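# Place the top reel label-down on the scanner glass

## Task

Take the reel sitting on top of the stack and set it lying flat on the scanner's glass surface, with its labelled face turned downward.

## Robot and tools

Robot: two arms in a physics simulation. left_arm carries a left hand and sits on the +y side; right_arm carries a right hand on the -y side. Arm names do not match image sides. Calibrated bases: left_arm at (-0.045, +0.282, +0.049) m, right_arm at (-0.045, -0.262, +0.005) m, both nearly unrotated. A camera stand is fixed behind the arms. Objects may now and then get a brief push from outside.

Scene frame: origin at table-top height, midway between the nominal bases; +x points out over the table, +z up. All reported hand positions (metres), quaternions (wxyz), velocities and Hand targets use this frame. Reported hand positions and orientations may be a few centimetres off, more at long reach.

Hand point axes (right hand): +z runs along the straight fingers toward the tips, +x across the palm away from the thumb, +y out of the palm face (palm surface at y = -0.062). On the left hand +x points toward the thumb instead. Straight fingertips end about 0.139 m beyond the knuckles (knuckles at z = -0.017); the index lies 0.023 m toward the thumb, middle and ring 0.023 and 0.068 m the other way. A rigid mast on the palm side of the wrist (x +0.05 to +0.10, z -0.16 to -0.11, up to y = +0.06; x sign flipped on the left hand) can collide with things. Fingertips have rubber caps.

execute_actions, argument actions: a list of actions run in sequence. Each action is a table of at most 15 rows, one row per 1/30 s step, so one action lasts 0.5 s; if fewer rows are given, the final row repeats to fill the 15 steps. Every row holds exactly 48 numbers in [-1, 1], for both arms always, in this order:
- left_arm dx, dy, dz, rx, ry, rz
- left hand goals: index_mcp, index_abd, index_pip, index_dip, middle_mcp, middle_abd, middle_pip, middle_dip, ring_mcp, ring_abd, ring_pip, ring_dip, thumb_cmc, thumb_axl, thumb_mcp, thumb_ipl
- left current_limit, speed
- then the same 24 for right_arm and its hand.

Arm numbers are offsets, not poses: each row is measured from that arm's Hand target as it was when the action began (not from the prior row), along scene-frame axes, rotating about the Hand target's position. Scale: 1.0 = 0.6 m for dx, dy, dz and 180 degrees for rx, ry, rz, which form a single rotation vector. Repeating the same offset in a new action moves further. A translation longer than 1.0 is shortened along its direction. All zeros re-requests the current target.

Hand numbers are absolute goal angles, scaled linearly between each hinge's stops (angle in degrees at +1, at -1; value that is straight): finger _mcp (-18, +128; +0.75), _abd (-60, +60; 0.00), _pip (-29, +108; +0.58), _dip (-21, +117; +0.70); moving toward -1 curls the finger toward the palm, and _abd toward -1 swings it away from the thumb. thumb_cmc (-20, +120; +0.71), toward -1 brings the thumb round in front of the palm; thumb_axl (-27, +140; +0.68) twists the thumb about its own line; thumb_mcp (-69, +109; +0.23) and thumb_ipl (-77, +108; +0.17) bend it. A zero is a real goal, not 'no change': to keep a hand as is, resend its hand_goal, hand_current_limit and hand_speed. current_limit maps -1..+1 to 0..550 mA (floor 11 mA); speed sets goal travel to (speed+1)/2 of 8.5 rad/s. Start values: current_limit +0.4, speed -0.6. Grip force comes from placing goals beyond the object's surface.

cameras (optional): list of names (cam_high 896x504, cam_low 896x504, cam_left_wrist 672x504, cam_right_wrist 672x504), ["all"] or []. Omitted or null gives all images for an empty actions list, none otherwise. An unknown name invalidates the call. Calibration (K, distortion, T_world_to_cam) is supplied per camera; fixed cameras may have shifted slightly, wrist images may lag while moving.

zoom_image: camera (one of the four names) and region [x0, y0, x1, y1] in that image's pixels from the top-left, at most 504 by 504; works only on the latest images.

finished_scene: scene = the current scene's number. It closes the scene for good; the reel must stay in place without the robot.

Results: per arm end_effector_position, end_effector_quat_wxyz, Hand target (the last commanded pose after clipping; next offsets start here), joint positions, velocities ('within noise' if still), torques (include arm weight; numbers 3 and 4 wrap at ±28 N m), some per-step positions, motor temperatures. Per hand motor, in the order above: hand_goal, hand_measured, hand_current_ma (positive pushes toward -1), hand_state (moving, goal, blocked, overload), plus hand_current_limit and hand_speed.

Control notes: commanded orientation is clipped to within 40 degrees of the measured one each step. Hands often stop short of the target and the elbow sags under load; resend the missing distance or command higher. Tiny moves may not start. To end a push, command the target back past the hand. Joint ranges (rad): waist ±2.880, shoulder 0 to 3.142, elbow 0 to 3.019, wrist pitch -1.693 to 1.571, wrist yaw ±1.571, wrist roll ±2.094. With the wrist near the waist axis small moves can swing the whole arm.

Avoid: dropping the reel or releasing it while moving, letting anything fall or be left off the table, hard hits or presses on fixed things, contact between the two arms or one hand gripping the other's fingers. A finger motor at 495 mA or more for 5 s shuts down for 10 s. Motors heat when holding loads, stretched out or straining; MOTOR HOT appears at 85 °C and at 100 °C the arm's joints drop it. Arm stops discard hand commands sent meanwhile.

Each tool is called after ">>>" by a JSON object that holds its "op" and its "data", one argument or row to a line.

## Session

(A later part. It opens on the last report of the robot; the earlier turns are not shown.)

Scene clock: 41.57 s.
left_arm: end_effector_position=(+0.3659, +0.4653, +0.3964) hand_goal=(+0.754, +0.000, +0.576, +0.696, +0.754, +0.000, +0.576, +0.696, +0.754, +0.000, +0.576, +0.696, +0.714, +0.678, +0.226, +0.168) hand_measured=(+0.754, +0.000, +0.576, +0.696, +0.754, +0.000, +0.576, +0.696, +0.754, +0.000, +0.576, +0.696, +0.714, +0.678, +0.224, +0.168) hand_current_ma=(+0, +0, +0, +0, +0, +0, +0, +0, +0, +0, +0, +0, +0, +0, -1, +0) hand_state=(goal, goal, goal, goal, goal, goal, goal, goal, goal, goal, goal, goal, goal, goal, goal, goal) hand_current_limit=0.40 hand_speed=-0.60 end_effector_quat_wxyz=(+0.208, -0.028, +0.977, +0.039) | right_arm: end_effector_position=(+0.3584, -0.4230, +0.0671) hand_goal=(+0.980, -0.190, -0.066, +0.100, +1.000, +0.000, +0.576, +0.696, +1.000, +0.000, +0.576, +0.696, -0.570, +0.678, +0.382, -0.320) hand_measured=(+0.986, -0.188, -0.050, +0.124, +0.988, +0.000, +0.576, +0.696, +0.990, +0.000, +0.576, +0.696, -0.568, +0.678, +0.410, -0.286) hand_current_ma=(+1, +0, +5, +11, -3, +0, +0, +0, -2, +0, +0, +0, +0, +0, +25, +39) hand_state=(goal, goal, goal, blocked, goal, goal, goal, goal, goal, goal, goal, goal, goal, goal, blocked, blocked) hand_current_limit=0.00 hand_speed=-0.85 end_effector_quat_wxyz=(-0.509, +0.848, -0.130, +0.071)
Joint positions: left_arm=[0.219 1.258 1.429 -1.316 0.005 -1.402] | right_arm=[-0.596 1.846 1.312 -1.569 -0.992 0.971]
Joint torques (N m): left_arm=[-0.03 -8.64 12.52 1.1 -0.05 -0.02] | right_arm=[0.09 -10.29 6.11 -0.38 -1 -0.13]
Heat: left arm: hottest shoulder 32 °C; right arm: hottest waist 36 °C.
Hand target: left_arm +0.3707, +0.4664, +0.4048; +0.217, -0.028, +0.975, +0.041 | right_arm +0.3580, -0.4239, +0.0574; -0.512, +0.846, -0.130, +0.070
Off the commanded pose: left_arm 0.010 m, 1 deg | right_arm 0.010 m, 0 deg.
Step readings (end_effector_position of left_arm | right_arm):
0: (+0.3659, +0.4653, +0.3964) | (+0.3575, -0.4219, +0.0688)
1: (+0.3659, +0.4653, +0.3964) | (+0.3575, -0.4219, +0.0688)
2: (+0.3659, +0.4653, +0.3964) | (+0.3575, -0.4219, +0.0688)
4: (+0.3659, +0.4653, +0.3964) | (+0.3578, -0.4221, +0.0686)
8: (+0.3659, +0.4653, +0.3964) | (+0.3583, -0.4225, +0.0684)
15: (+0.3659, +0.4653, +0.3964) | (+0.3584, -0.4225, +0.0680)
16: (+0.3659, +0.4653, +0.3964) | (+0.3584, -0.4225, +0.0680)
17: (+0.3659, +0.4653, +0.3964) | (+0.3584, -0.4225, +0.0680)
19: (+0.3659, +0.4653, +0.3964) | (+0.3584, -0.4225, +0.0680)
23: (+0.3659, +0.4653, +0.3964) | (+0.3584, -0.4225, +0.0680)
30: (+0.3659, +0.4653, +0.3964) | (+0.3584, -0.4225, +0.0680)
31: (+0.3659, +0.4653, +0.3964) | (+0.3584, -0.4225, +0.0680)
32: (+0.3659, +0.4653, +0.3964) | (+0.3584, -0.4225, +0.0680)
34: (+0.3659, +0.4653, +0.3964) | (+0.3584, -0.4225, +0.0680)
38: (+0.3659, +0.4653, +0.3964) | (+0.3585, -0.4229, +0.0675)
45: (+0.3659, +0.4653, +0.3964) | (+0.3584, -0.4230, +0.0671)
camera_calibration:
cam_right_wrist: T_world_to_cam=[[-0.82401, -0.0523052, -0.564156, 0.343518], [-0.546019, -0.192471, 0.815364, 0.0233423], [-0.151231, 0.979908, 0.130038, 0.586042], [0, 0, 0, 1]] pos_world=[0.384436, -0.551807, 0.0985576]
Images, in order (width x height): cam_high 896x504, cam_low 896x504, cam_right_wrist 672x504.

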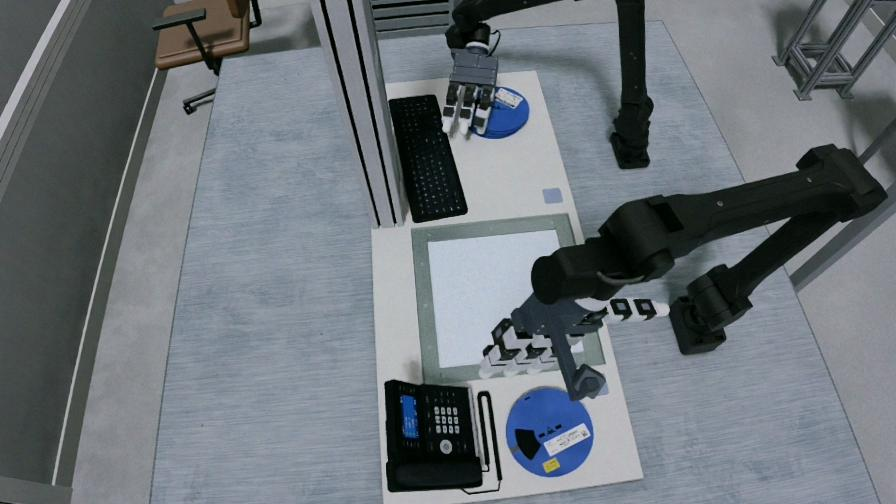

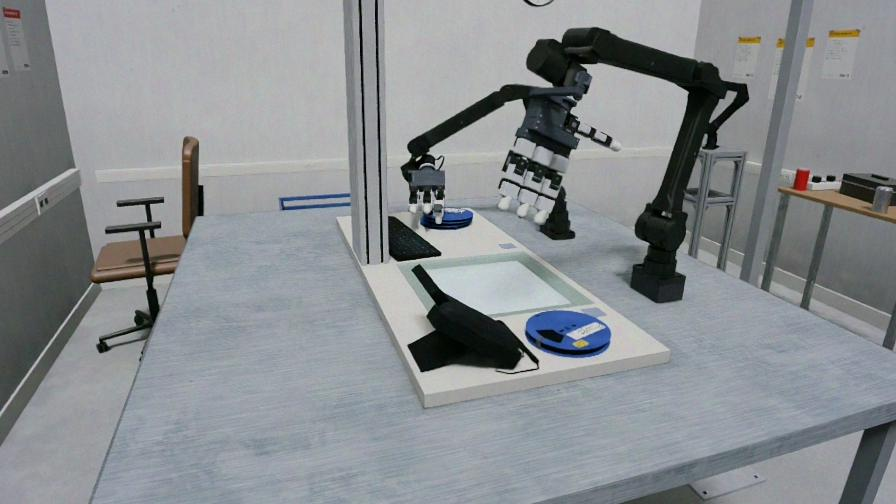

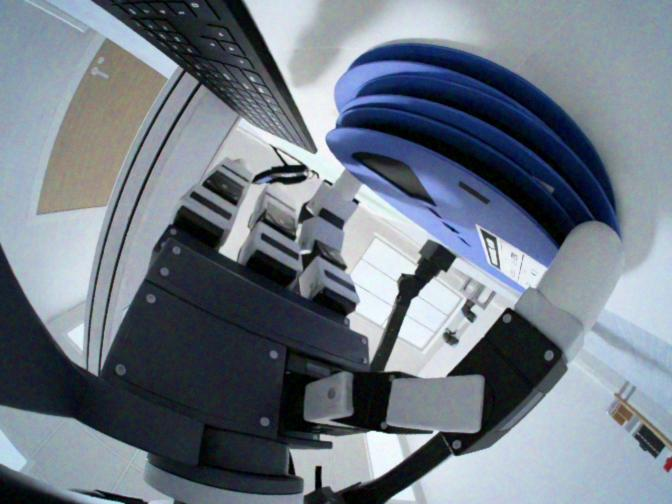

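>>> {"op": "execute_actions", "data": {
  "actions": [
    [[0,0,0,0,0,0,0.754,0,0.576,0.696,0.754,0,0.576,0.696,0.754,0,0.576,0.696,0.714,0.678,0.226,0.168,0.4,-0.6,0,0,0,0,0,0,0.979,-0.19,-0.12,-0.05,1,0,0.576,0.696,1,0,0.576,0.696,-0.571,0.678,0.33,-0.42,0.2,-0.85]],
    [[0,0,0,0,0,0,0.754,0,0.576,0.696,0.754,0,0.576,0.696,0.754,0,0.576,0.696,0.714,0.678,0.226,0.168,0.4,-0.6,0,0,0,0,0,0,0.979,-0.19,-0.12,-0.05,1,0,0.576,0.696,1,0,0.576,0.696,-0.571,0.678,0.33,-0.42,0.2,-0.85]]
  ],
  "cameras": ["cam_right_wrist"]
}}

>>> {"op": "zoom_image", "data": {
  "camera": "cam_right_wrist",
  "region": [300, 0, 672, 300]
}}

Scene clock: 43.13 s.
left_arm: end_effector_position=(+0.3659, +0.4653, +0.3964) hand_goal=(+0.754, +0.000, +0.576, +0.696, +0.754, +0.000, +0.576, +0.696, +0.754, +0.000, +0.576, +0.696, +0.714, +0.678, +0.226, +0.168) hand_measured=(+0.754, +0.000, +0.576, +0.696, +0.754, +0.000, +0.576, +0.696, +0.754, +0.000, +0.576, +0.696, +0.714, +0.678, +0.224, +0.168) hand_current_ma=(+0, +0, +0, +0, +0, +0, +0, +0, +0, +0, +0, +0, +0, +0, -1, +0) hand_state=(goal, goal, goal, goal, goal, goal, goal, goal, goal, goal, goal, goal, goal, goal, goal, goal) hand_current_limit=0.40 hand_speed=-0.60 end_effector_quat_wxyz=(+0.208, -0.028, +0.977, +0.039) | right_arm: end_effector_position=(+0.3584, -0.4230, +0.0667) hand_goal=(+0.980, -0.190, -0.120, -0.050, +1.000, +0.000, +0.576, +0.696, +1.000, +0.000, +0.576, +0.696, -0.570, +0.678, +0.330, -0.420) hand_measured=(+1.000, -0.186, -0.032, +0.042, +0.988, +0.000, +0.576, +0.696, +0.990, +0.000, +0.576, +0.696, -0.570, +0.680, +0.422, -0.322) hand_current_ma=(+8, +0, +125, +140, -3, +0, +0, +0, -2, +0, +0, +0, +0, +0, +226, +276) hand_state=(goal, goal, blocked, blocked, goal, goal, goal, goal, goal, goal, goal, goal, goal, goal, blocked, blocked) hand_current_limit=0.20 hand_speed=-0.85 end_effector_quat_wxyz=(-0.509, +0.848, -0.130, +0.071)
Joint positions: left_arm=[0.219 1.258 1.429 -1.316 0.005 -1.402] | right_arm=[-0.596 1.847 1.312 -1.569 -0.992 0.971]
Joint torques (N m): left_arm=[0.09 -8.64 12.55 1.1 -0.03 -0.03] | right_arm=[0.03 -10.23 6.41 -0.49 -0.98 -0.15]
Heat: left arm: hottest shoulder 32 °C; right arm: hottest waist 36 °C.
Hand target: left_arm +0.3707, +0.4664, +0.4048; +0.217, -0.028, +0.975, +0.041 | right_arm +0.3581, -0.4239, +0.0574; -0.512, +0.846, -0.130, +0.070
Off the commanded pose: left_arm 0.010 m, 1 deg | right_arm 0.009 m, 0 deg.
Step readings (end_effector_position of left_arm | right_arm):
0: (+0.3659, +0.4653, +0.3964) | (+0.3584, -0.4230, +0.0671)
1: (+0.3659, +0.4653, +0.3964) | (+0.3584, -0.4230, +0.0671)
2: (+0.3659, +0.4653, +0.3964) | (+0.3584, -0.4230, +0.0671)
4: (+0.3659, +0.4653, +0.3964) | (+0.3584, -0.4230, +0.0671)
8: (+0.3659, +0.4653, +0.3964) | (+0.3584, -0.4230, +0.0669)
15: (+0.3659, +0.4653, +0.3964) | (+0.3584, -0.4230, +0.0667)
16: (+0.3659, +0.4653, +0.3964) | (+0.3584, -0.4230, +0.0667)
17: (+0.3659, +0.4653, +0.3964) | (+0.3584, -0.4230, +0.0667)
19: (+0.3659, +0.4653, +0.3964) | (+0.3584, -0.4230, +0.0667)
23: (+0.3659, +0.4653, +0.3964) | (+0.3584, -0.4230, +0.0667)
30: (+0.3659, +0.4653, +0.3964) | (+0.3584, -0.4230, +0.0667)
camera_calibration:
cam_right_wrist: T_world_to_cam=[[-0.824365, -0.0521806, -0.563648, 0.343392], [-0.545452, -0.192995, 0.81562, 0.0232176], [-0.151341, 0.979811, 0.130636, 0.586038], [0, 0, 0, 1]] pos_world=[0.384436, -0.551807, 0.0980578]
Images, in order (width x height): cam_right_wrist 672x504.

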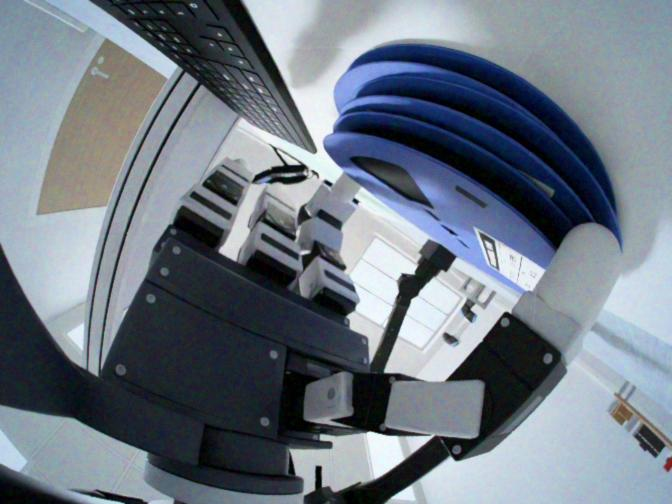

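Scaled by 1.355 from the camera's 672x504 image, which has a finer 960x720 frame.

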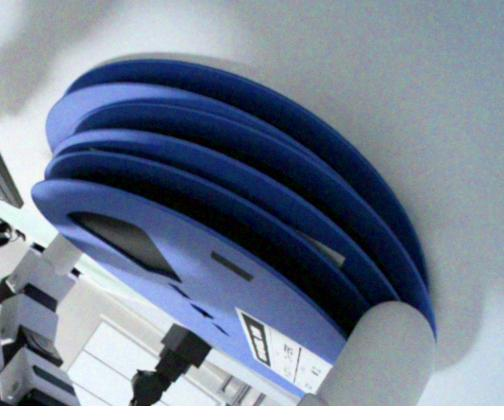

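>>> {"op": "execute_actions", "data": {
  "actions": [
    [[0,0,0,0,0,0,0.754,0,0.576,0.696,0.754,0,0.576,0.696,0.754,0,0.576,0.696,0.714,0.678,0.226,0.168,0.4,-0.6,0,0,0.04,0,0,0,0.979,-0.19,-0.12,-0.05,1,0,0.576,0.696,1,0,0.576,0.696,-0.571,0.678,0.33,-0.42,0.2,-0.85]],
    [[0,0,0,0,0,0,0.754,0,0.576,0.696,0.754,0,0.576,0.696,0.754,0,0.576,0.696,0.714,0.678,0.226,0.168,0.4,-0.6,0,0,0.02,0,0,0,0.979,-0.19,-0.12,-0.05,1,0,0.576,0.696,1,0,0.576,0.696,-0.571,0.678,0.33,-0.42,0.2,-0.85]]
  ],
  "cameras": ["cam_right_wrist","cam_high","cam_low"]
}}

>>> {"op": "zoom_image", "data": {
  "camera": "cam_right_wrist",
  "region": [300, 0, 672, 300]
}}

>>> {"op": "zoom_image", "data": {
  "camera": "cam_low",
  "region": [390, 140, 490, 240]
}}

Scene clock: 44.47 s.
left_arm: end_effector_position=(+0.3659, +0.4653, +0.3964) hand_goal=(+0.754, +0.000, +0.576, +0.696, +0.754, +0.000, +0.576, +0.696, +0.754, +0.000, +0.576, +0.696, +0.714, +0.678, +0.226, +0.168) hand_measured=(+0.754, +0.000, +0.576, +0.696, +0.754, +0.000, +0.576, +0.696, +0.754, +0.000, +0.576, +0.696, +0.714, +0.678, +0.224, +0.168) hand_current_ma=(+0, +0, +0, +0, +0, +0, +0, +0, +0, +0, +0, +0, +0, +0, -1, +0) hand_state=(goal, goal, goal, goal, goal, goal, goal, goal, goal, goal, goal, goal, goal, goal, goal, goal) hand_current_limit=0.40 hand_speed=-0.60 end_effector_quat_wxyz=(+0.208, -0.028, +0.977, +0.039) | right_arm: end_effector_position=(+0.3485, -0.4160, +0.0772) hand_goal=(+0.980, -0.190, -0.120, -0.050, +1.000, +0.000, +0.576, +0.696, +1.000, +0.000, +0.576, +0.696, -0.570, +0.678, +0.330, -0.420) hand_measured=(+1.000, -0.186, -0.032, +0.040, +0.988, +0.000, +0.576, +0.696, +0.990, +0.000, +0.576, +0.696, -0.574, +0.680, +0.422, -0.322) hand_current_ma=(+8, +0, +125, +134, -3, +0, +0, +0, -2, +0, +0, +0, -1, +0, +226, +276) hand_state=(goal, goal, blocked, blocked, goal, goal, goal, goal, goal, goal, goal, goal, goal, goal, blocked, blocked) hand_current_limit=0.20 hand_speed=-0.85 end_effector_quat_wxyz=(-0.518, +0.842, -0.140, +0.053)
Joint positions: left_arm=[0.219 1.258 1.429 -1.316 0.005 -1.402] | right_arm=[-0.596 1.836 1.312 -1.629 -0.992 0.968]
Joint torques (N m): left_arm=[0.09 -8.64 12.51 1.09 -0.05 -0.03] | right_arm=[-0.38 -12.4 8.73 -1.43 -0.97 -0.1]
Motor temperatures (°C): left_arm=[27 32 30 32 26 28] | right_arm=[36 30 35 31 31 30]
Heat: left arm: hottest shoulder 32 °C; right arm: hottest waist 36 °C.
Hand target: left_arm +0.3707, +0.4664, +0.4048; +0.217, -0.028, +0.975, +0.041 | right_arm +0.3580, -0.4239, +0.0933; -0.513, +0.846, -0.130, +0.070
Off the commanded pose: left_arm 0.010 m, 1 deg | right_arm 0.020 m, 2 deg.
Step readings (end_effector_position of left_arm | right_arm):
0: (+0.3659, +0.4653, +0.3964) | (+0.3584, -0.4230, +0.0667)
1: (+0.3659, +0.4653, +0.3964) | (+0.3584, -0.4230, +0.0667)
2: (+0.3659, +0.4653, +0.3964) | (+0.3584, -0.4230, +0.0667)
4: (+0.3659, +0.4653, +0.3964) | (+0.3573, -0.4222, +0.0673)
8: (+0.3659, +0.4653, +0.3964) | (+0.3543, -0.4201, +0.0689)
15: (+0.3659, +0.4653, +0.3964) | (+0.3530, -0.4191, +0.0697)
16: (+0.3659, +0.4653, +0.3964) | (+0.3529, -0.4191, +0.0698)
17: (+0.3659, +0.4653, +0.3964) | (+0.3524, -0.4187, +0.0701)
19: (+0.3659, +0.4653, +0.3964) | (+0.3509, -0.4177, +0.0712)
23: (+0.3659, +0.4653, +0.3964) | (+0.3492, -0.4165, +0.0744)
30: (+0.3659, +0.4653, +0.3964) | (+0.3485, -0.4160, +0.0772)
camera_calibration:
cam_right_wrist: T_world_to_cam=[[-0.84499, -0.0380389, -0.533428, 0.352282], [-0.514237, -0.21603, 0.829995, -0.0110143], [-0.146808, 0.975646, 0.162982, 0.57055], [0, 0, 0, 1]] pos_world=[0.375772, -0.545633, 0.10407]
Images, in order (width x height): cam_high 896x504, cam_low 896x504, cam_right_wrist 672x504.

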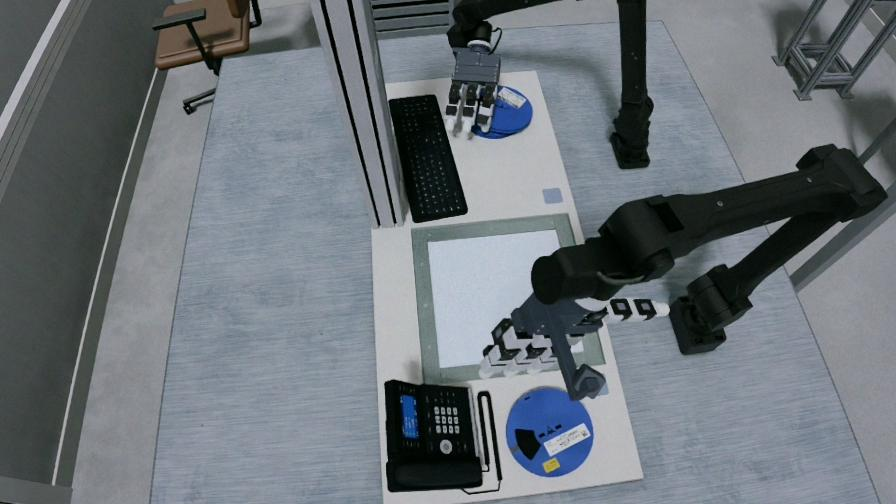

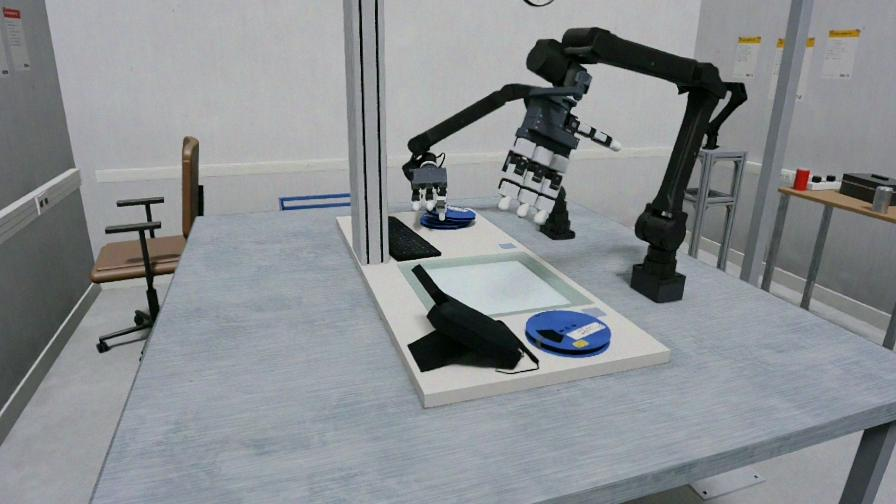

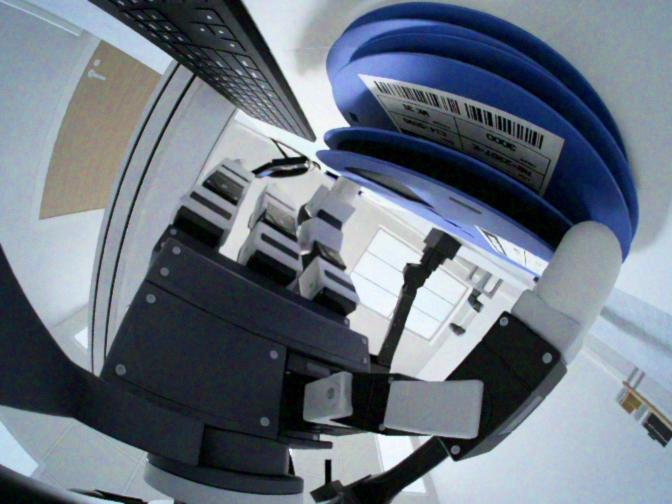

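Scaled by 1.355 from the camera's 672x504 image, which has a finer 960x720 frame.

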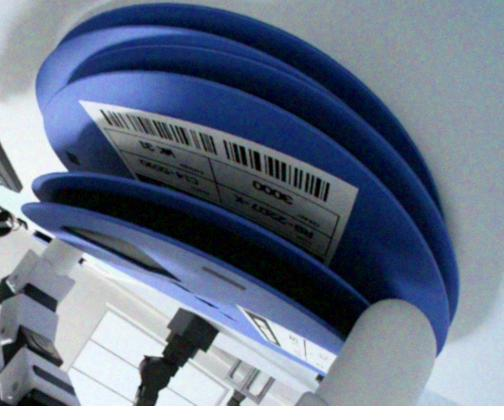

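Scaled by 5.040.

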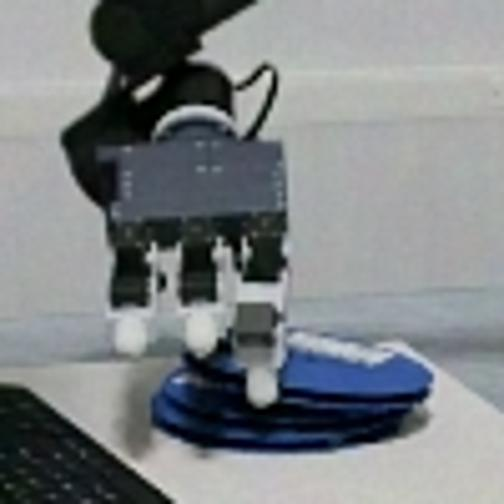

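>>> {"op": "execute_actions", "data": {
  "actions": [
    [[0,0,0,0,0,0,0.754,0,0.576,0.696,0.754,0,0.576,0.696,0.754,0,0.576,0.696,0.714,0.678,0.226,0.168,0.4,-0.6,0,0,0.04,0,0,0,0.979,-0.19,-0.12,-0.05,1,0,0.576,0.696,1,0,0.576,0.696,-0.571,0.678,0.33,-0.42,0.2,-0.85]],
    [[0,0,0,0,0,0,0.754,0,0.576,0.696,0.754,0,0.576,0.696,0.754,0,0.576,0.696,0.714,0.678,0.226,0.168,0.4,-0.6,0,0,0.04,0,0,0,0.979,-0.19,-0.12,-0.05,1,0,0.576,0.696,1,0,0.576,0.696,-0.571,0.678,0.33,-0.42,0.2,-0.85]]
  ],
  "cameras": ["cam_right_wrist","cam_high","cam_low"]
}}

>>> {"op": "zoom_image", "data": {
  "camera": "cam_low",
  "region": [390, 120, 510, 240]
}}

Scene clock: 45.93 s.
left_arm: end_effector_position=(+0.3659, +0.4653, +0.3964) hand_goal=(+0.754, +0.000, +0.576, +0.696, +0.754, +0.000, +0.576, +0.696, +0.754, +0.000, +0.576, +0.696, +0.714, +0.678, +0.226, +0.168) hand_measured=(+0.754, +0.000, +0.576, +0.696, +0.754, +0.000, +0.576, +0.696, +0.754, +0.000, +0.576, +0.696, +0.714, +0.678, +0.224, +0.168) hand_current_ma=(+0, +0, +0, +0, +0, +0, +0, +0, +0, +0, +0, +0, +0, +0, -1, +0) hand_state=(goal, goal, goal, goal, goal, goal, goal, goal, goal, goal, goal, goal, goal, goal, goal, goal) hand_current_limit=0.40 hand_speed=-0.60 end_effector_quat_wxyz=(+0.208, -0.028, +0.977, +0.039) | right_arm: end_effector_position=(+0.3490, -0.4170, +0.1245) hand_goal=(+0.980, -0.190, -0.120, -0.050, +1.000, +0.000, +0.576, +0.696, +1.000, +0.000, +0.576, +0.696, -0.570, +0.678, +0.330, -0.420) hand_measured=(+1.000, -0.186, -0.032, +0.038, +0.988, +0.000, +0.576, +0.696, +0.990, +0.000, +0.576, +0.696, -0.576, +0.680, +0.422, -0.328) hand_current_ma=(+8, +0, +125, +131, -3, +0, +0, +0, -2, +0, +0, +0, -1, +0, +226, +241) hand_state=(goal, goal, blocked, blocked, goal, goal, goal, goal, goal, goal, goal, goal, goal, goal, blocked, blocked) hand_current_limit=0.20 hand_speed=-0.85 end_effector_quat_wxyz=(-0.506, +0.848, -0.139, +0.071)
Joint positions: left_arm=[0.219 1.258 1.429 -1.316 0.005 -1.402] | right_arm=[-0.596 1.747 1.341 -1.676 -0.992 1.004]
Joint torques (N m): left_arm=[0.09 -8.76 12.51 1.09 -0.05 -0.03] | right_arm=[-0.09 -11.46 9.87 -1.25 -0.92 0.15]
Heat: left arm: hottest shoulder 32 °C; right arm: hottest waist 36 °C.
Hand target: left_arm +0.3707, +0.4664, +0.4048; +0.217, -0.028, +0.975, +0.041 | right_arm +0.3581, -0.4239, +0.1414; -0.513, +0.846, -0.130, +0.070
Off the commanded pose: left_arm 0.010 m, 1 deg | right_arm 0.020 m, 1 deg.
joint sent to its limit (right arm) — joint 4 (wrist pitch), lower limit. The joint targets still meet the commanded pose.
Step readings (end_effector_position of left_arm | right_arm):
0: (+0.3659, +0.4653, +0.3964) | (+0.3485, -0.4160, +0.0772)
1: (+0.3659, +0.4653, +0.3964) | (+0.3484, -0.4159, +0.0774)
2: (+0.3659, +0.4653, +0.3964) | (+0.3477, -0.4154, +0.0781)
4: (+0.3659, +0.4653, +0.3964) | (+0.3454, -0.4138, +0.0815)
8: (+0.3659, +0.4653, +0.3964) | (+0.3441, -0.4129, +0.0915)
15: (+0.3659, +0.4653, +0.3964) | (+0.3475, -0.4153, +0.1009)
16: (+0.3659, +0.4653, +0.3964) | (+0.3475, -0.4153, +0.1009)
17: (+0.3659, +0.4653, +0.3964) | (+0.3475, -0.4153, +0.1014)
19: (+0.3659, +0.4653, +0.3964) | (+0.3472, -0.4152, +0.1036)
23: (+0.3659, +0.4653, +0.3964) | (+0.3469, -0.4152, +0.1136)
30: (+0.3659, +0.4653, +0.3964) | (+0.3493, -0.4171, +0.1244)
camera_calibration:
cam_right_wrist: T_world_to_cam=[[-0.83041, -0.0415874, -0.555598, 0.374087], [-0.540638, -0.180848, 0.821587, -0.0252035], [-0.134647, 0.982631, 0.127694, 0.566954], [0, 0, 0, 1]] pos_world=[0.373358, -0.546107, 0.156152]
Images, in order (width x height): cam_high 896x504, cam_low 896x504, cam_right_wrist 672x504.

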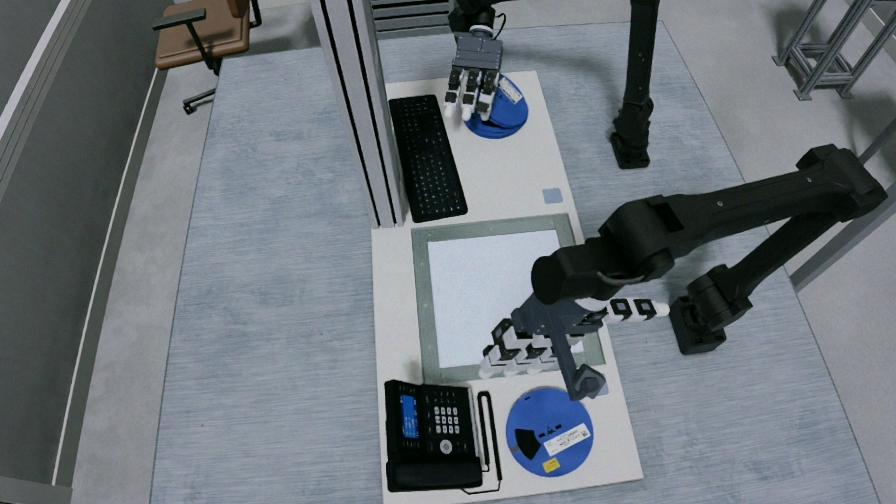

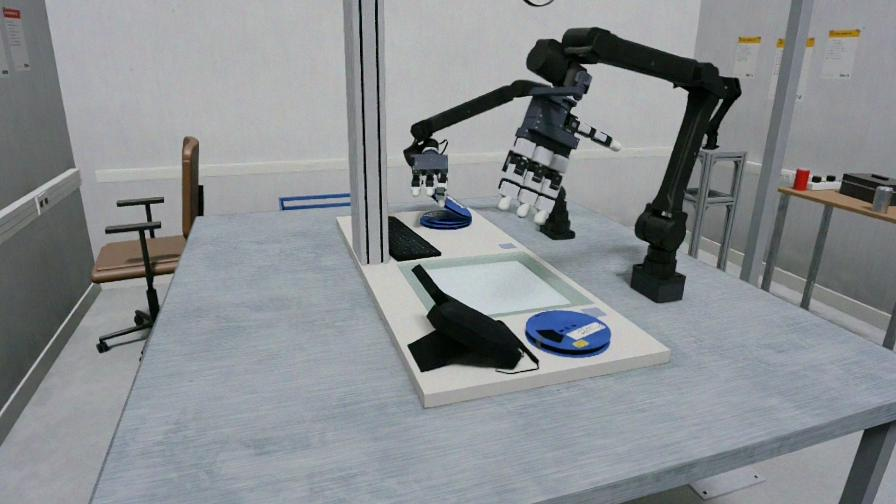

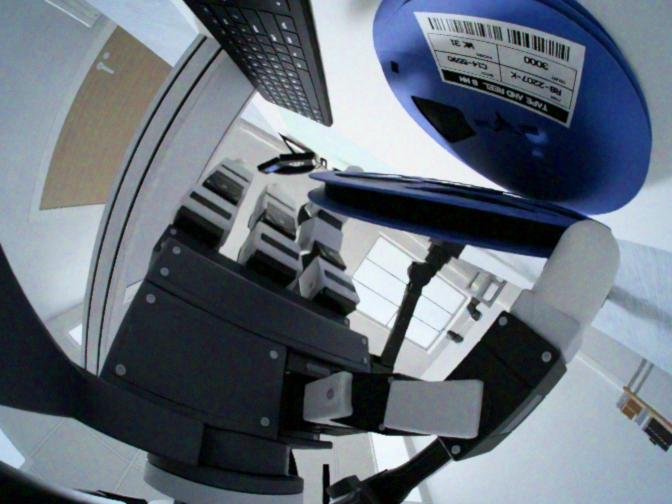

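Scaled by 4.200.

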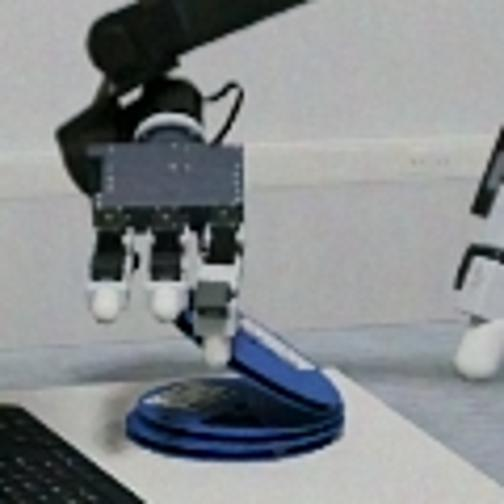

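>>> {"op": "execute_actions", "data": {
  "actions": [
    [[0,0,0,0,0,0,0.754,0,0.576,0.696,0.754,0,0.576,0.696,0.754,0,0.576,0.696,0.714,0.678,0.226,0.168,0.4,-0.6,0,0,0.04,0,0,0,0.979,-0.19,-0.12,-0.05,1,0,0.576,0.696,1,0,0.576,0.696,-0.571,0.678,0.33,-0.42,0.2,-0.85]],
    [[0,0,0,0,0,0,0.754,0,0.576,0.696,0.754,0,0.576,0.696,0.754,0,0.576,0.696,0.714,0.678,0.226,0.168,0.4,-0.6,0,0,0.04,0,0,0,0.979,-0.19,-0.12,-0.05,1,0,0.576,0.696,1,0,0.576,0.696,-0.571,0.678,0.33,-0.42,0.2,-0.85]]
  ],
  "cameras": ["cam_right_wrist","cam_high","cam_low"]
}}

>>> {"op": "zoom_image", "data": {
  "camera": "cam_low",
  "region": [390, 100, 510, 240]
}}

Scene clock: 63.60 s.
left_arm: end_effector_position=(+0.3659, +0.4653, +0.3964) hand_goal=(+0.754, +0.000, +0.576, +0.696, +0.754, +0.000, +0.576, +0.696, +0.754, +0.000, +0.576, +0.696, +0.714, +0.678, +0.226, +0.168) hand_measured=(+0.754, +0.000, +0.576, +0.696, +0.754, +0.000, +0.576, +0.696, +0.754, +0.000, +0.576, +0.696, +0.714, +0.678, +0.224, +0.168) hand_current_ma=(+0, +0, +0, +0, +0, +0, +0, +0, +0, +0, +0, +0, +0, +0, -1, +0) hand_state=(goal, goal, goal, goal, goal, goal, goal, goal, goal, goal, goal, goal, goal, goal, goal, goal) hand_current_limit=0.40 hand_speed=-0.60 end_effector_quat_wxyz=(+0.208, -0.028, +0.977, +0.039) | right_arm: end_effector_position=(+0.3489, -0.4189, +0.1703) hand_goal=(+0.980, -0.190, -0.120, -0.050, +1.000, +0.000, +0.576, +0.696, +1.000, +0.000, +0.576, +0.696, -0.570, +0.678, +0.330, -0.420) hand_measured=(+1.000, -0.184, -0.032, +0.020, +0.988, +0.000, +0.576, +0.696, +0.990, +0.000, +0.576, +0.696, -0.572, +0.680, +0.422, -0.350) hand_current_ma=(+8, +1, +125, +85, -3, +0, +0, +0, -2, +0, +0, +0, +0, +0, +226, +147) hand_state=(goal, goal, blocked, blocked, goal, goal, goal, goal, goal, goal, goal, goal, goal, goal, blocked, blocked) hand_current_limit=0.20 hand_speed=-0.85 end_effector_quat_wxyz=(-0.488, +0.854, -0.157, +0.091)
Joint positions: left_arm=[0.219 1.258 1.429 -1.316 0.005 -1.402] | right_arm=[-0.596 1.657 1.373 -1.677 -0.99 1.111]
Joint torques (N m): left_arm=[0.26 -8.64 12.51 1.11 -0.04 -0.02] | right_arm=[0.21 -10.99 10.69 -0.87 -0.94 0.18]
Heat: left arm: hottest shoulder 32 °C; right arm: hottest waist 36 °C.
Hand target: left_arm +0.3707, +0.4664, +0.4048; +0.217, -0.028, +0.975, +0.041 | right_arm +0.3581, -0.4238, +0.1893; -0.513, +0.846, -0.130, +0.070
Off the commanded pose: left_arm 0.010 m, 1 deg | right_arm 0.022 m, 5 deg.
joint sent to its limit (right arm) — joint 4 (wrist pitch), lower limit. The joint targets are off in orientation, not in position.
Step readings (end_effector_position of left_arm | right_arm):
0: (+0.3659, +0.4653, +0.3964) | (+0.3490, -0.4170, +0.1245)
1: (+0.3659, +0.4653, +0.3964) | (+0.3489, -0.4170, +0.1245)
2: (+0.3659, +0.4653, +0.3964) | (+0.3487, -0.4169, +0.1250)
4: (+0.3659, +0.4653, +0.3964) | (+0.3479, -0.4166, +0.1270)
8: (+0.3659, +0.4653, +0.3964) | (+0.3470, -0.4162, +0.1361)
15: (+0.3659, +0.4653, +0.3964) | (+0.3493, -0.4181, +0.1470)
16: (+0.3659, +0.4653, +0.3964) | (+0.3493, -0.4181, +0.1471)
17: (+0.3659, +0.4653, +0.3964) | (+0.3489, -0.4179, +0.1475)
19: (+0.3659, +0.4653, +0.3964) | (+0.3480, -0.4177, +0.1494)
23: (+0.3659, +0.4653, +0.3964) | (+0.3471, -0.4174, +0.1585)
30: (+0.3659, +0.4653, +0.3964) | (+0.3492, -0.4190, +0.1702)
camera_calibration:
cam_right_wrist: T_world_to_cam=[[-0.826818, -0.0206688, -0.562089, 0.407905], [-0.556133, -0.119538, 0.822452, -0.0323864], [-0.0841898, 0.992615, 0.0873412, 0.556352], [0, 0, 0, 1]] pos_world=[0.366091, -0.547684, 0.207323]
Images, in order (width x height): cam_high 896x504, cam_low 896x504, cam_right_wrist 672x504.

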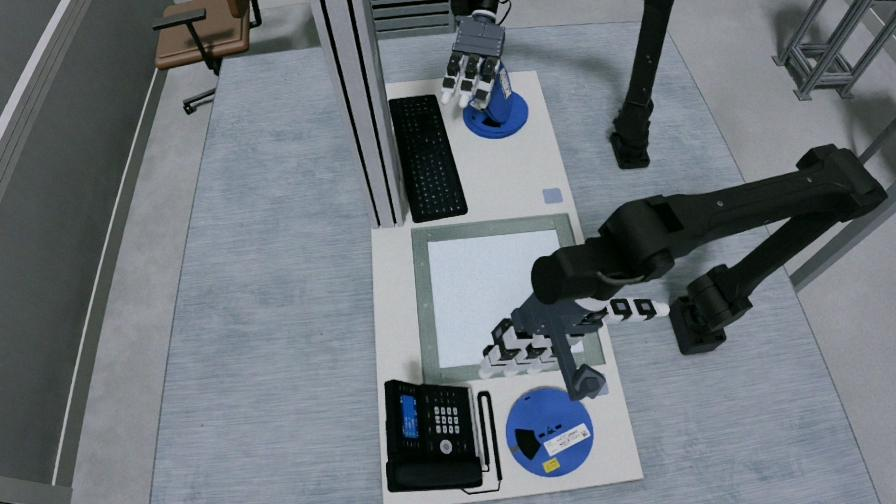

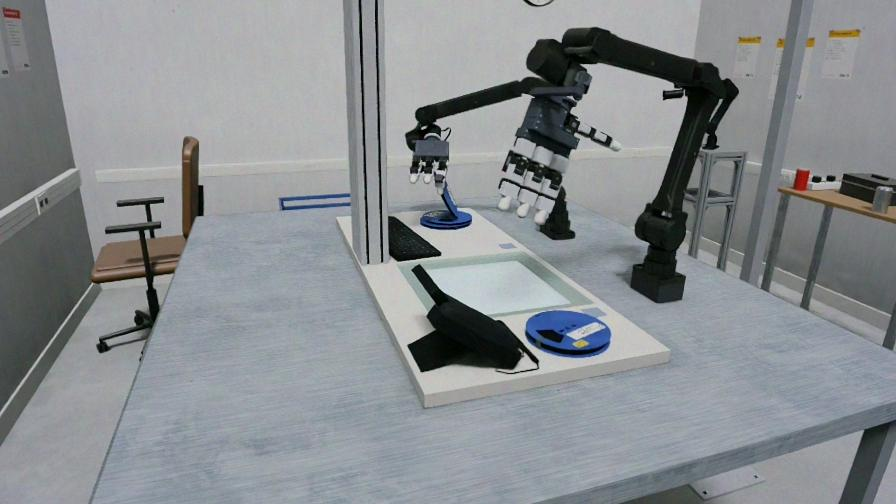

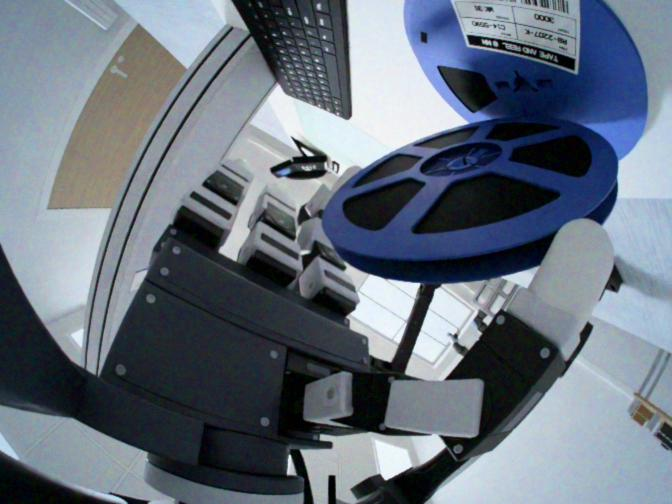

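Scaled by 3.600.

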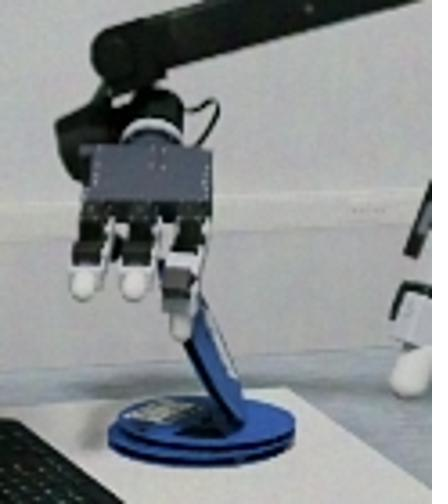

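>>> {"op": "execute_actions", "data": {
  "actions": [
    [[0,0,0,0,0,0,0.754,0,0.576,0.696,0.754,0,0.576,0.696,0.754,0,0.576,0.696,0.714,0.678,0.226,0.168,0.4,-0.6,0,0,0,0,0,0,0.979,-0.19,-0.18,-0.15,1,0,0.576,0.696,1,0,0.576,0.696,-0.571,0.678,0.29,-0.52,0.3,-0.85]],
    [[0,0,0,0,0,0,0.754,0,0.576,0.696,0.754,0,0.576,0.696,0.754,0,0.576,0.696,0.714,0.678,0.226,0.168,0.4,-0.6,0,0,0.03,0,0,0,0.979,-0.19,-0.18,-0.15,1,0,0.576,0.696,1,0,0.576,0.696,-0.571,0.678,0.29,-0.52,0.3,-0.85]]
  ],
  "cameras": ["cam_right_wrist","cam_low"]
}}

>>> {"op": "zoom_image", "data": {
  "camera": "cam_low",
  "region": [390, 100, 510, 240]
}}

Scene clock: 65.20 s.
left_arm: end_effector_position=(+0.3659, +0.4653, +0.3964) hand_goal=(+0.754, +0.000, +0.576, +0.696, +0.754, +0.000, +0.576, +0.696, +0.754, +0.000, +0.576, +0.696, +0.714, +0.678, +0.226, +0.168) hand_measured=(+0.754, +0.000, +0.576, +0.696, +0.754, +0.000, +0.576, +0.696, +0.754, +0.000, +0.576, +0.696, +0.714, +0.678, +0.224, +0.168) hand_current_ma=(+0, +0, +0, +0, +0, +0, +0, +0, +0, +0, +0, +0, +0, +0, -1, +0) hand_state=(goal, goal, goal, goal, goal, goal, goal, goal, goal, goal, goal, goal, goal, goal, goal, goal) hand_current_limit=0.40 hand_speed=-0.60 end_effector_quat_wxyz=(+0.208, -0.028, +0.977, +0.039) | right_arm: end_effector_position=(+0.3486, -0.4193, +0.1856) hand_goal=(+0.980, -0.190, -0.180, -0.150, +1.000, +0.000, +0.576, +0.696, +1.000, +0.000, +0.576, +0.696, -0.570, +0.678, +0.290, -0.520) hand_measured=(+1.000, -0.178, -0.032, -0.050, +0.988, +0.000, +0.576, +0.696, +0.990, +0.000, +0.576, +0.696, -0.572, +0.680, +0.424, -0.392) hand_current_ma=(+8, +2, +336, +163, -3, +0, +0, +0, -2, +0, +0, +0, +0, +0, +357, +357) hand_state=(goal, goal, blocked, blocked, goal, goal, goal, goal, goal, goal, goal, goal, goal, goal, blocked, blocked) hand_current_limit=0.30 hand_speed=-0.85 end_effector_quat_wxyz=(-0.482, +0.855, -0.165, +0.097)
Joint positions: left_arm=[0.219 1.258 1.429 -1.316 0.005 -1.402] | right_arm=[-0.596 1.631 1.387 -1.677 -0.989 1.152]
Joint torques (N m): left_arm=[0.09 -8.64 12.49 1.1 -0.05 -0.01] | right_arm=[0.38 -10.7 10.86 -1.01 -1 0.15]
Heat: left arm: hottest shoulder 32 °C; right arm: hottest waist 36 °C.
Hand target: left_arm +0.3707, +0.4664, +0.4048; +0.217, -0.028, +0.975, +0.041 | right_arm +0.3580, -0.4238, +0.2074; -0.512, +0.846, -0.130, +0.070
Off the commanded pose: left_arm 0.010 m, 1 deg | right_arm 0.024 m, 6 deg.
joint sent to its limit (right arm) — joint 4 (wrist pitch), lower limit. The joint targets are off in orientation, not in position.
Step readings (end_effector_position of left_arm | right_arm):
0: (+0.3659, +0.4653, +0.3964) | (+0.3488, -0.4188, +0.1703)
1: (+0.3659, +0.4653, +0.3964) | (+0.3488, -0.4188, +0.1703)
2: (+0.3659, +0.4653, +0.3964) | (+0.3488, -0.4188, +0.1703)
4: (+0.3659, +0.4653, +0.3964) | (+0.3488, -0.4188, +0.1703)
8: (+0.3659, +0.4653, +0.3964) | (+0.3488, -0.4188, +0.1703)
15: (+0.3659, +0.4653, +0.3964) | (+0.3487, -0.4188, +0.1703)
16: (+0.3659, +0.4653, +0.3964) | (+0.3487, -0.4188, +0.1703)
17: (+0.3659, +0.4653, +0.3964) | (+0.3485, -0.4187, +0.1705)
19: (+0.3659, +0.4653, +0.3964) | (+0.3480, -0.4185, +0.1718)
23: (+0.3659, +0.4653, +0.3964) | (+0.3475, -0.4184, +0.1773)
30: (+0.3659, +0.4653, +0.3964) | (+0.3488, -0.4194, +0.1856)
camera_calibration:
cam_right_wrist: T_world_to_cam=[[-0.82706, -0.00960098, -0.562031, 0.421036], [-0.558509, -0.0990052, 0.823569, -0.0358887], [-0.063551, 0.995041, 0.076521, 0.551203], [0, 0, 0, 1]] pos_world=[0.363208, -0.54798, 0.224014]
Images, in order (width x height): cam_low 896x504, cam_right_wrist 672x504.

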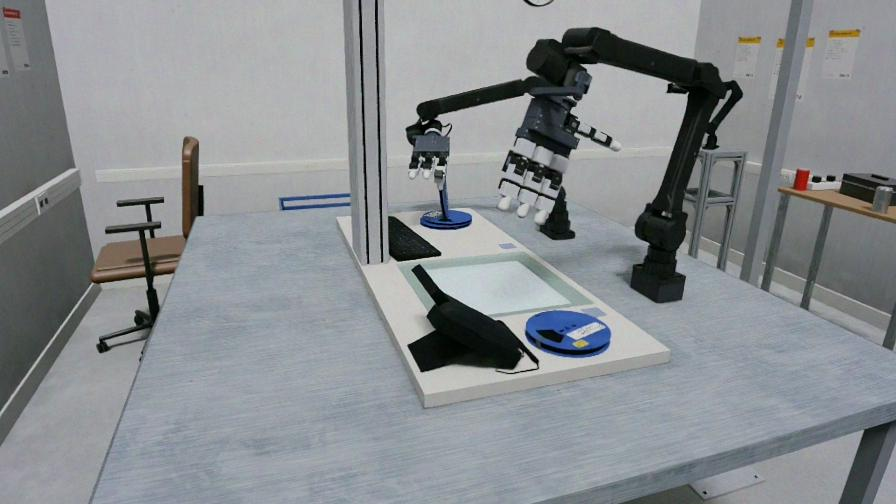

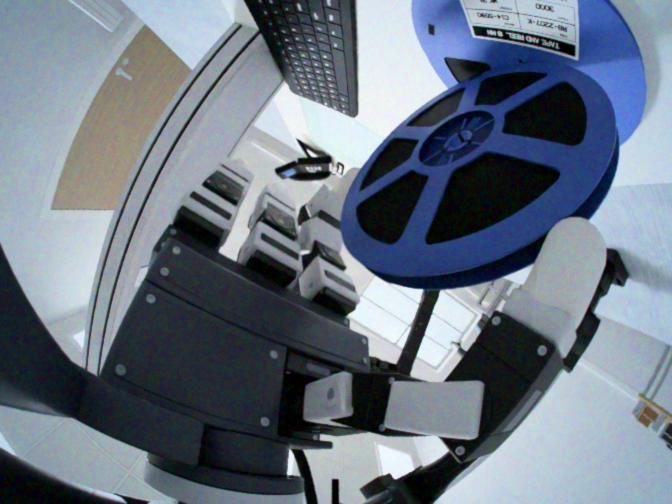

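Scaled by 3.600.

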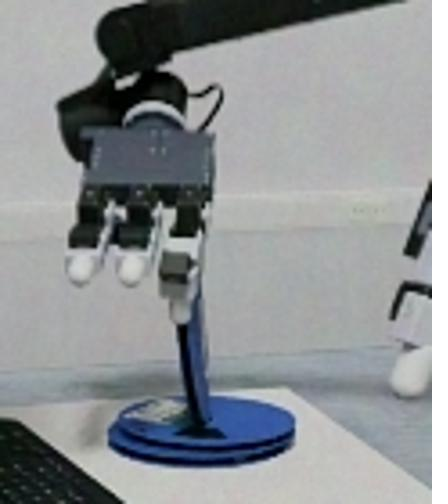

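>>> {"op": "execute_actions", "data": {
  "actions": [
    [[0,0,0,0,0,0,0.754,0,0.576,0.696,0.754,0,0.576,0.696,0.754,0,0.576,0.696,0.714,0.678,0.226,0.168,0.4,-0.6,0,0,-0.045,0,0,0,0.979,-0.19,-0.12,-0.1,1,0,0.576,0.696,1,0,0.576,0.696,-0.571,0.678,0.35,-0.45,0.2,-0.85]],
    [[0,0,0,0,0,0,0.754,0,0.576,0.696,0.754,0,0.576,0.696,0.754,0,0.576,0.696,0.714,0.678,0.226,0.168,0.4,-0.6,0,0,-0.017,0,0,0,0.979,-0.19,-0.08,-0.02,1,0,0.576,0.696,1,0,0.576,0.696,-0.571,0.678,0.37,-0.39,0.1,-0.85]]
  ],
  "cameras": ["cam_right_wrist","cam_low"]
}}

>>> {"op": "zoom_image", "data": {
  "camera": "cam_low",
  "region": [390, 100, 510, 240]
}}

Scene clock: 67.20 s.
left_arm: end_effector_position=(+0.3659, +0.4653, +0.3964) hand_goal=(+0.754, +0.000, +0.576, +0.696, +0.754, +0.000, +0.576, +0.696, +0.754, +0.000, +0.576, +0.696, +0.714, +0.678, +0.226, +0.168) hand_measured=(+0.754, +0.000, +0.576, +0.696, +0.754, +0.000, +0.576, +0.696, +0.754, +0.000, +0.576, +0.696, +0.714, +0.678, +0.224, +0.168) hand_current_ma=(+0, +0, +0, +0, +0, +0, +0, +0, +0, +0, +0, +0, +0, +0, -1, +0) hand_state=(goal, goal, goal, goal, goal, goal, goal, goal, goal, goal, goal, goal, goal, goal, goal, goal) hand_current_limit=0.40 hand_speed=-0.60 end_effector_quat_wxyz=(+0.208, -0.028, +0.977, +0.039) | right_arm: end_effector_position=(+0.3512, -0.4191, +0.1832) hand_goal=(+0.980, -0.190, -0.080, -0.020, +1.000, +0.000, +0.576, +0.696, +1.000, +0.000, +0.576, +0.696, -0.570, +0.678, +0.370, -0.390) hand_measured=(+1.000, -0.188, -0.046, -0.020, +0.988, +0.000, +0.576, +0.696, +0.990, +0.000, +0.576, +0.696, -0.576, +0.680, +0.436, -0.380) hand_current_ma=(+8, +0, +20, +0, -3, +0, +0, +0, -2, +0, +0, +0, -1, +0, +120, +4) hand_state=(goal, goal, blocked, goal, goal, goal, goal, goal, goal, goal, goal, goal, goal, goal, blocked, goal) hand_current_limit=0.10 hand_speed=-0.85 end_effector_quat_wxyz=(-0.486, +0.855, -0.152, +0.102)
Joint positions: left_arm=[0.219 1.258 1.429 -1.316 0.005 -1.402] | right_arm=[-0.596 1.638 1.387 -1.686 -0.997 1.111]
Joint torques (N m): left_arm=[0.15 -8.59 12.52 1.07 -0.05 -0.02] | right_arm=[-0.15 -7.12 8.64 -0.53 -0.79 -0.28]
Heat: left arm: hottest shoulder 32 °C; right arm: hottest waist 36 °C.
Hand target: left_arm +0.3707, +0.4664, +0.4048; +0.217, -0.028, +0.975, +0.041 | right_arm +0.3580, -0.4238, +0.1702; -0.513, +0.846, -0.130, +0.070
Off the commanded pose: left_arm 0.010 m, 1 deg | right_arm 0.015 m, 6 deg.
joint sent to its limit (right arm) — joint 4 (wrist pitch), lower limit. The joint targets are off in orientation, not in position.
Step readings (end_effector_position of left_arm | right_arm):
0: (+0.3659, +0.4653, +0.3964) | (+0.3486, -0.4193, +0.1856)
1: (+0.3659, +0.4653, +0.3964) | (+0.3486, -0.4193, +0.1856)
2: (+0.3659, +0.4653, +0.3964) | (+0.3486, -0.4193, +0.1856)
4: (+0.3659, +0.4653, +0.3964) | (+0.3490, -0.4194, +0.1853)
8: (+0.3659, +0.4653, +0.3964) | (+0.3496, -0.4192, +0.1842)
15: (+0.3659, +0.4653, +0.3964) | (+0.3497, -0.4192, +0.1842)
16: (+0.3659, +0.4653, +0.3964) | (+0.3498, -0.4193, +0.1841)
17: (+0.3659, +0.4653, +0.3964) | (+0.3500, -0.4192, +0.1840)
19: (+0.3659, +0.4653, +0.3964) | (+0.3502, -0.4191, +0.1833)
23: (+0.3659, +0.4653, +0.3964) | (+0.3508, -0.4190, +0.1833)
30: (+0.3659, +0.4653, +0.3964) | (+0.3511, -0.4191, +0.1832)
camera_calibration:
cam_right_wrist: T_world_to_cam=[[-0.813524, -0.0233874, -0.581061, 0.41481], [-0.575515, -0.110978, 0.810226, -0.0290551], [-0.0834343, 0.993548, 0.0768239, 0.557752], [0, 0, 0, 1]] pos_world=[0.367272, -0.547677, 0.221722]
Images, in order (width x height): cam_low 896x504, cam_right_wrist 672x504.

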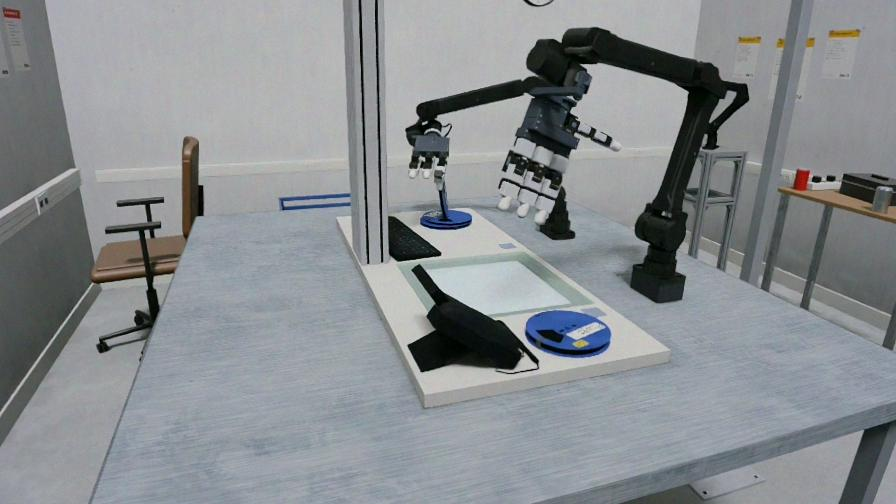

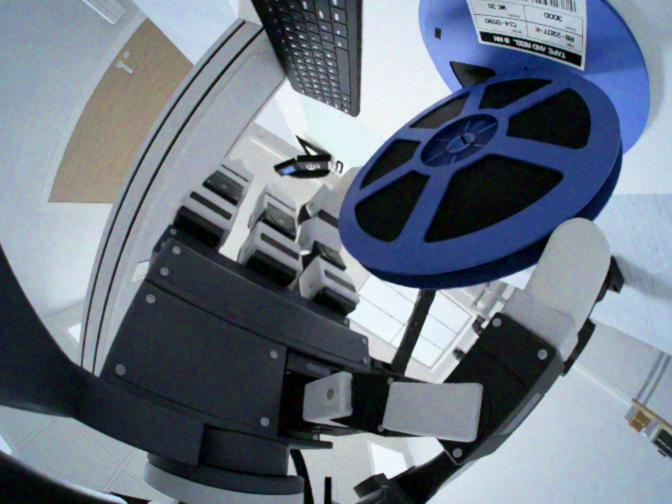

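Scaled by 3.600.

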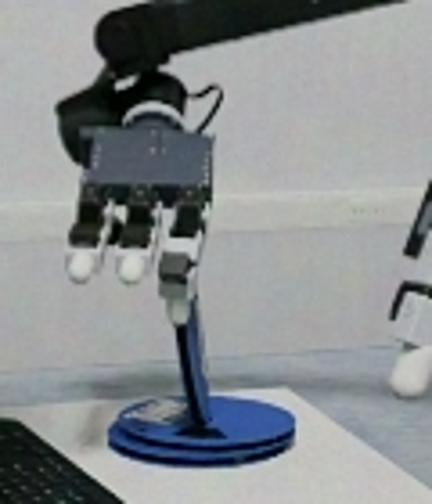

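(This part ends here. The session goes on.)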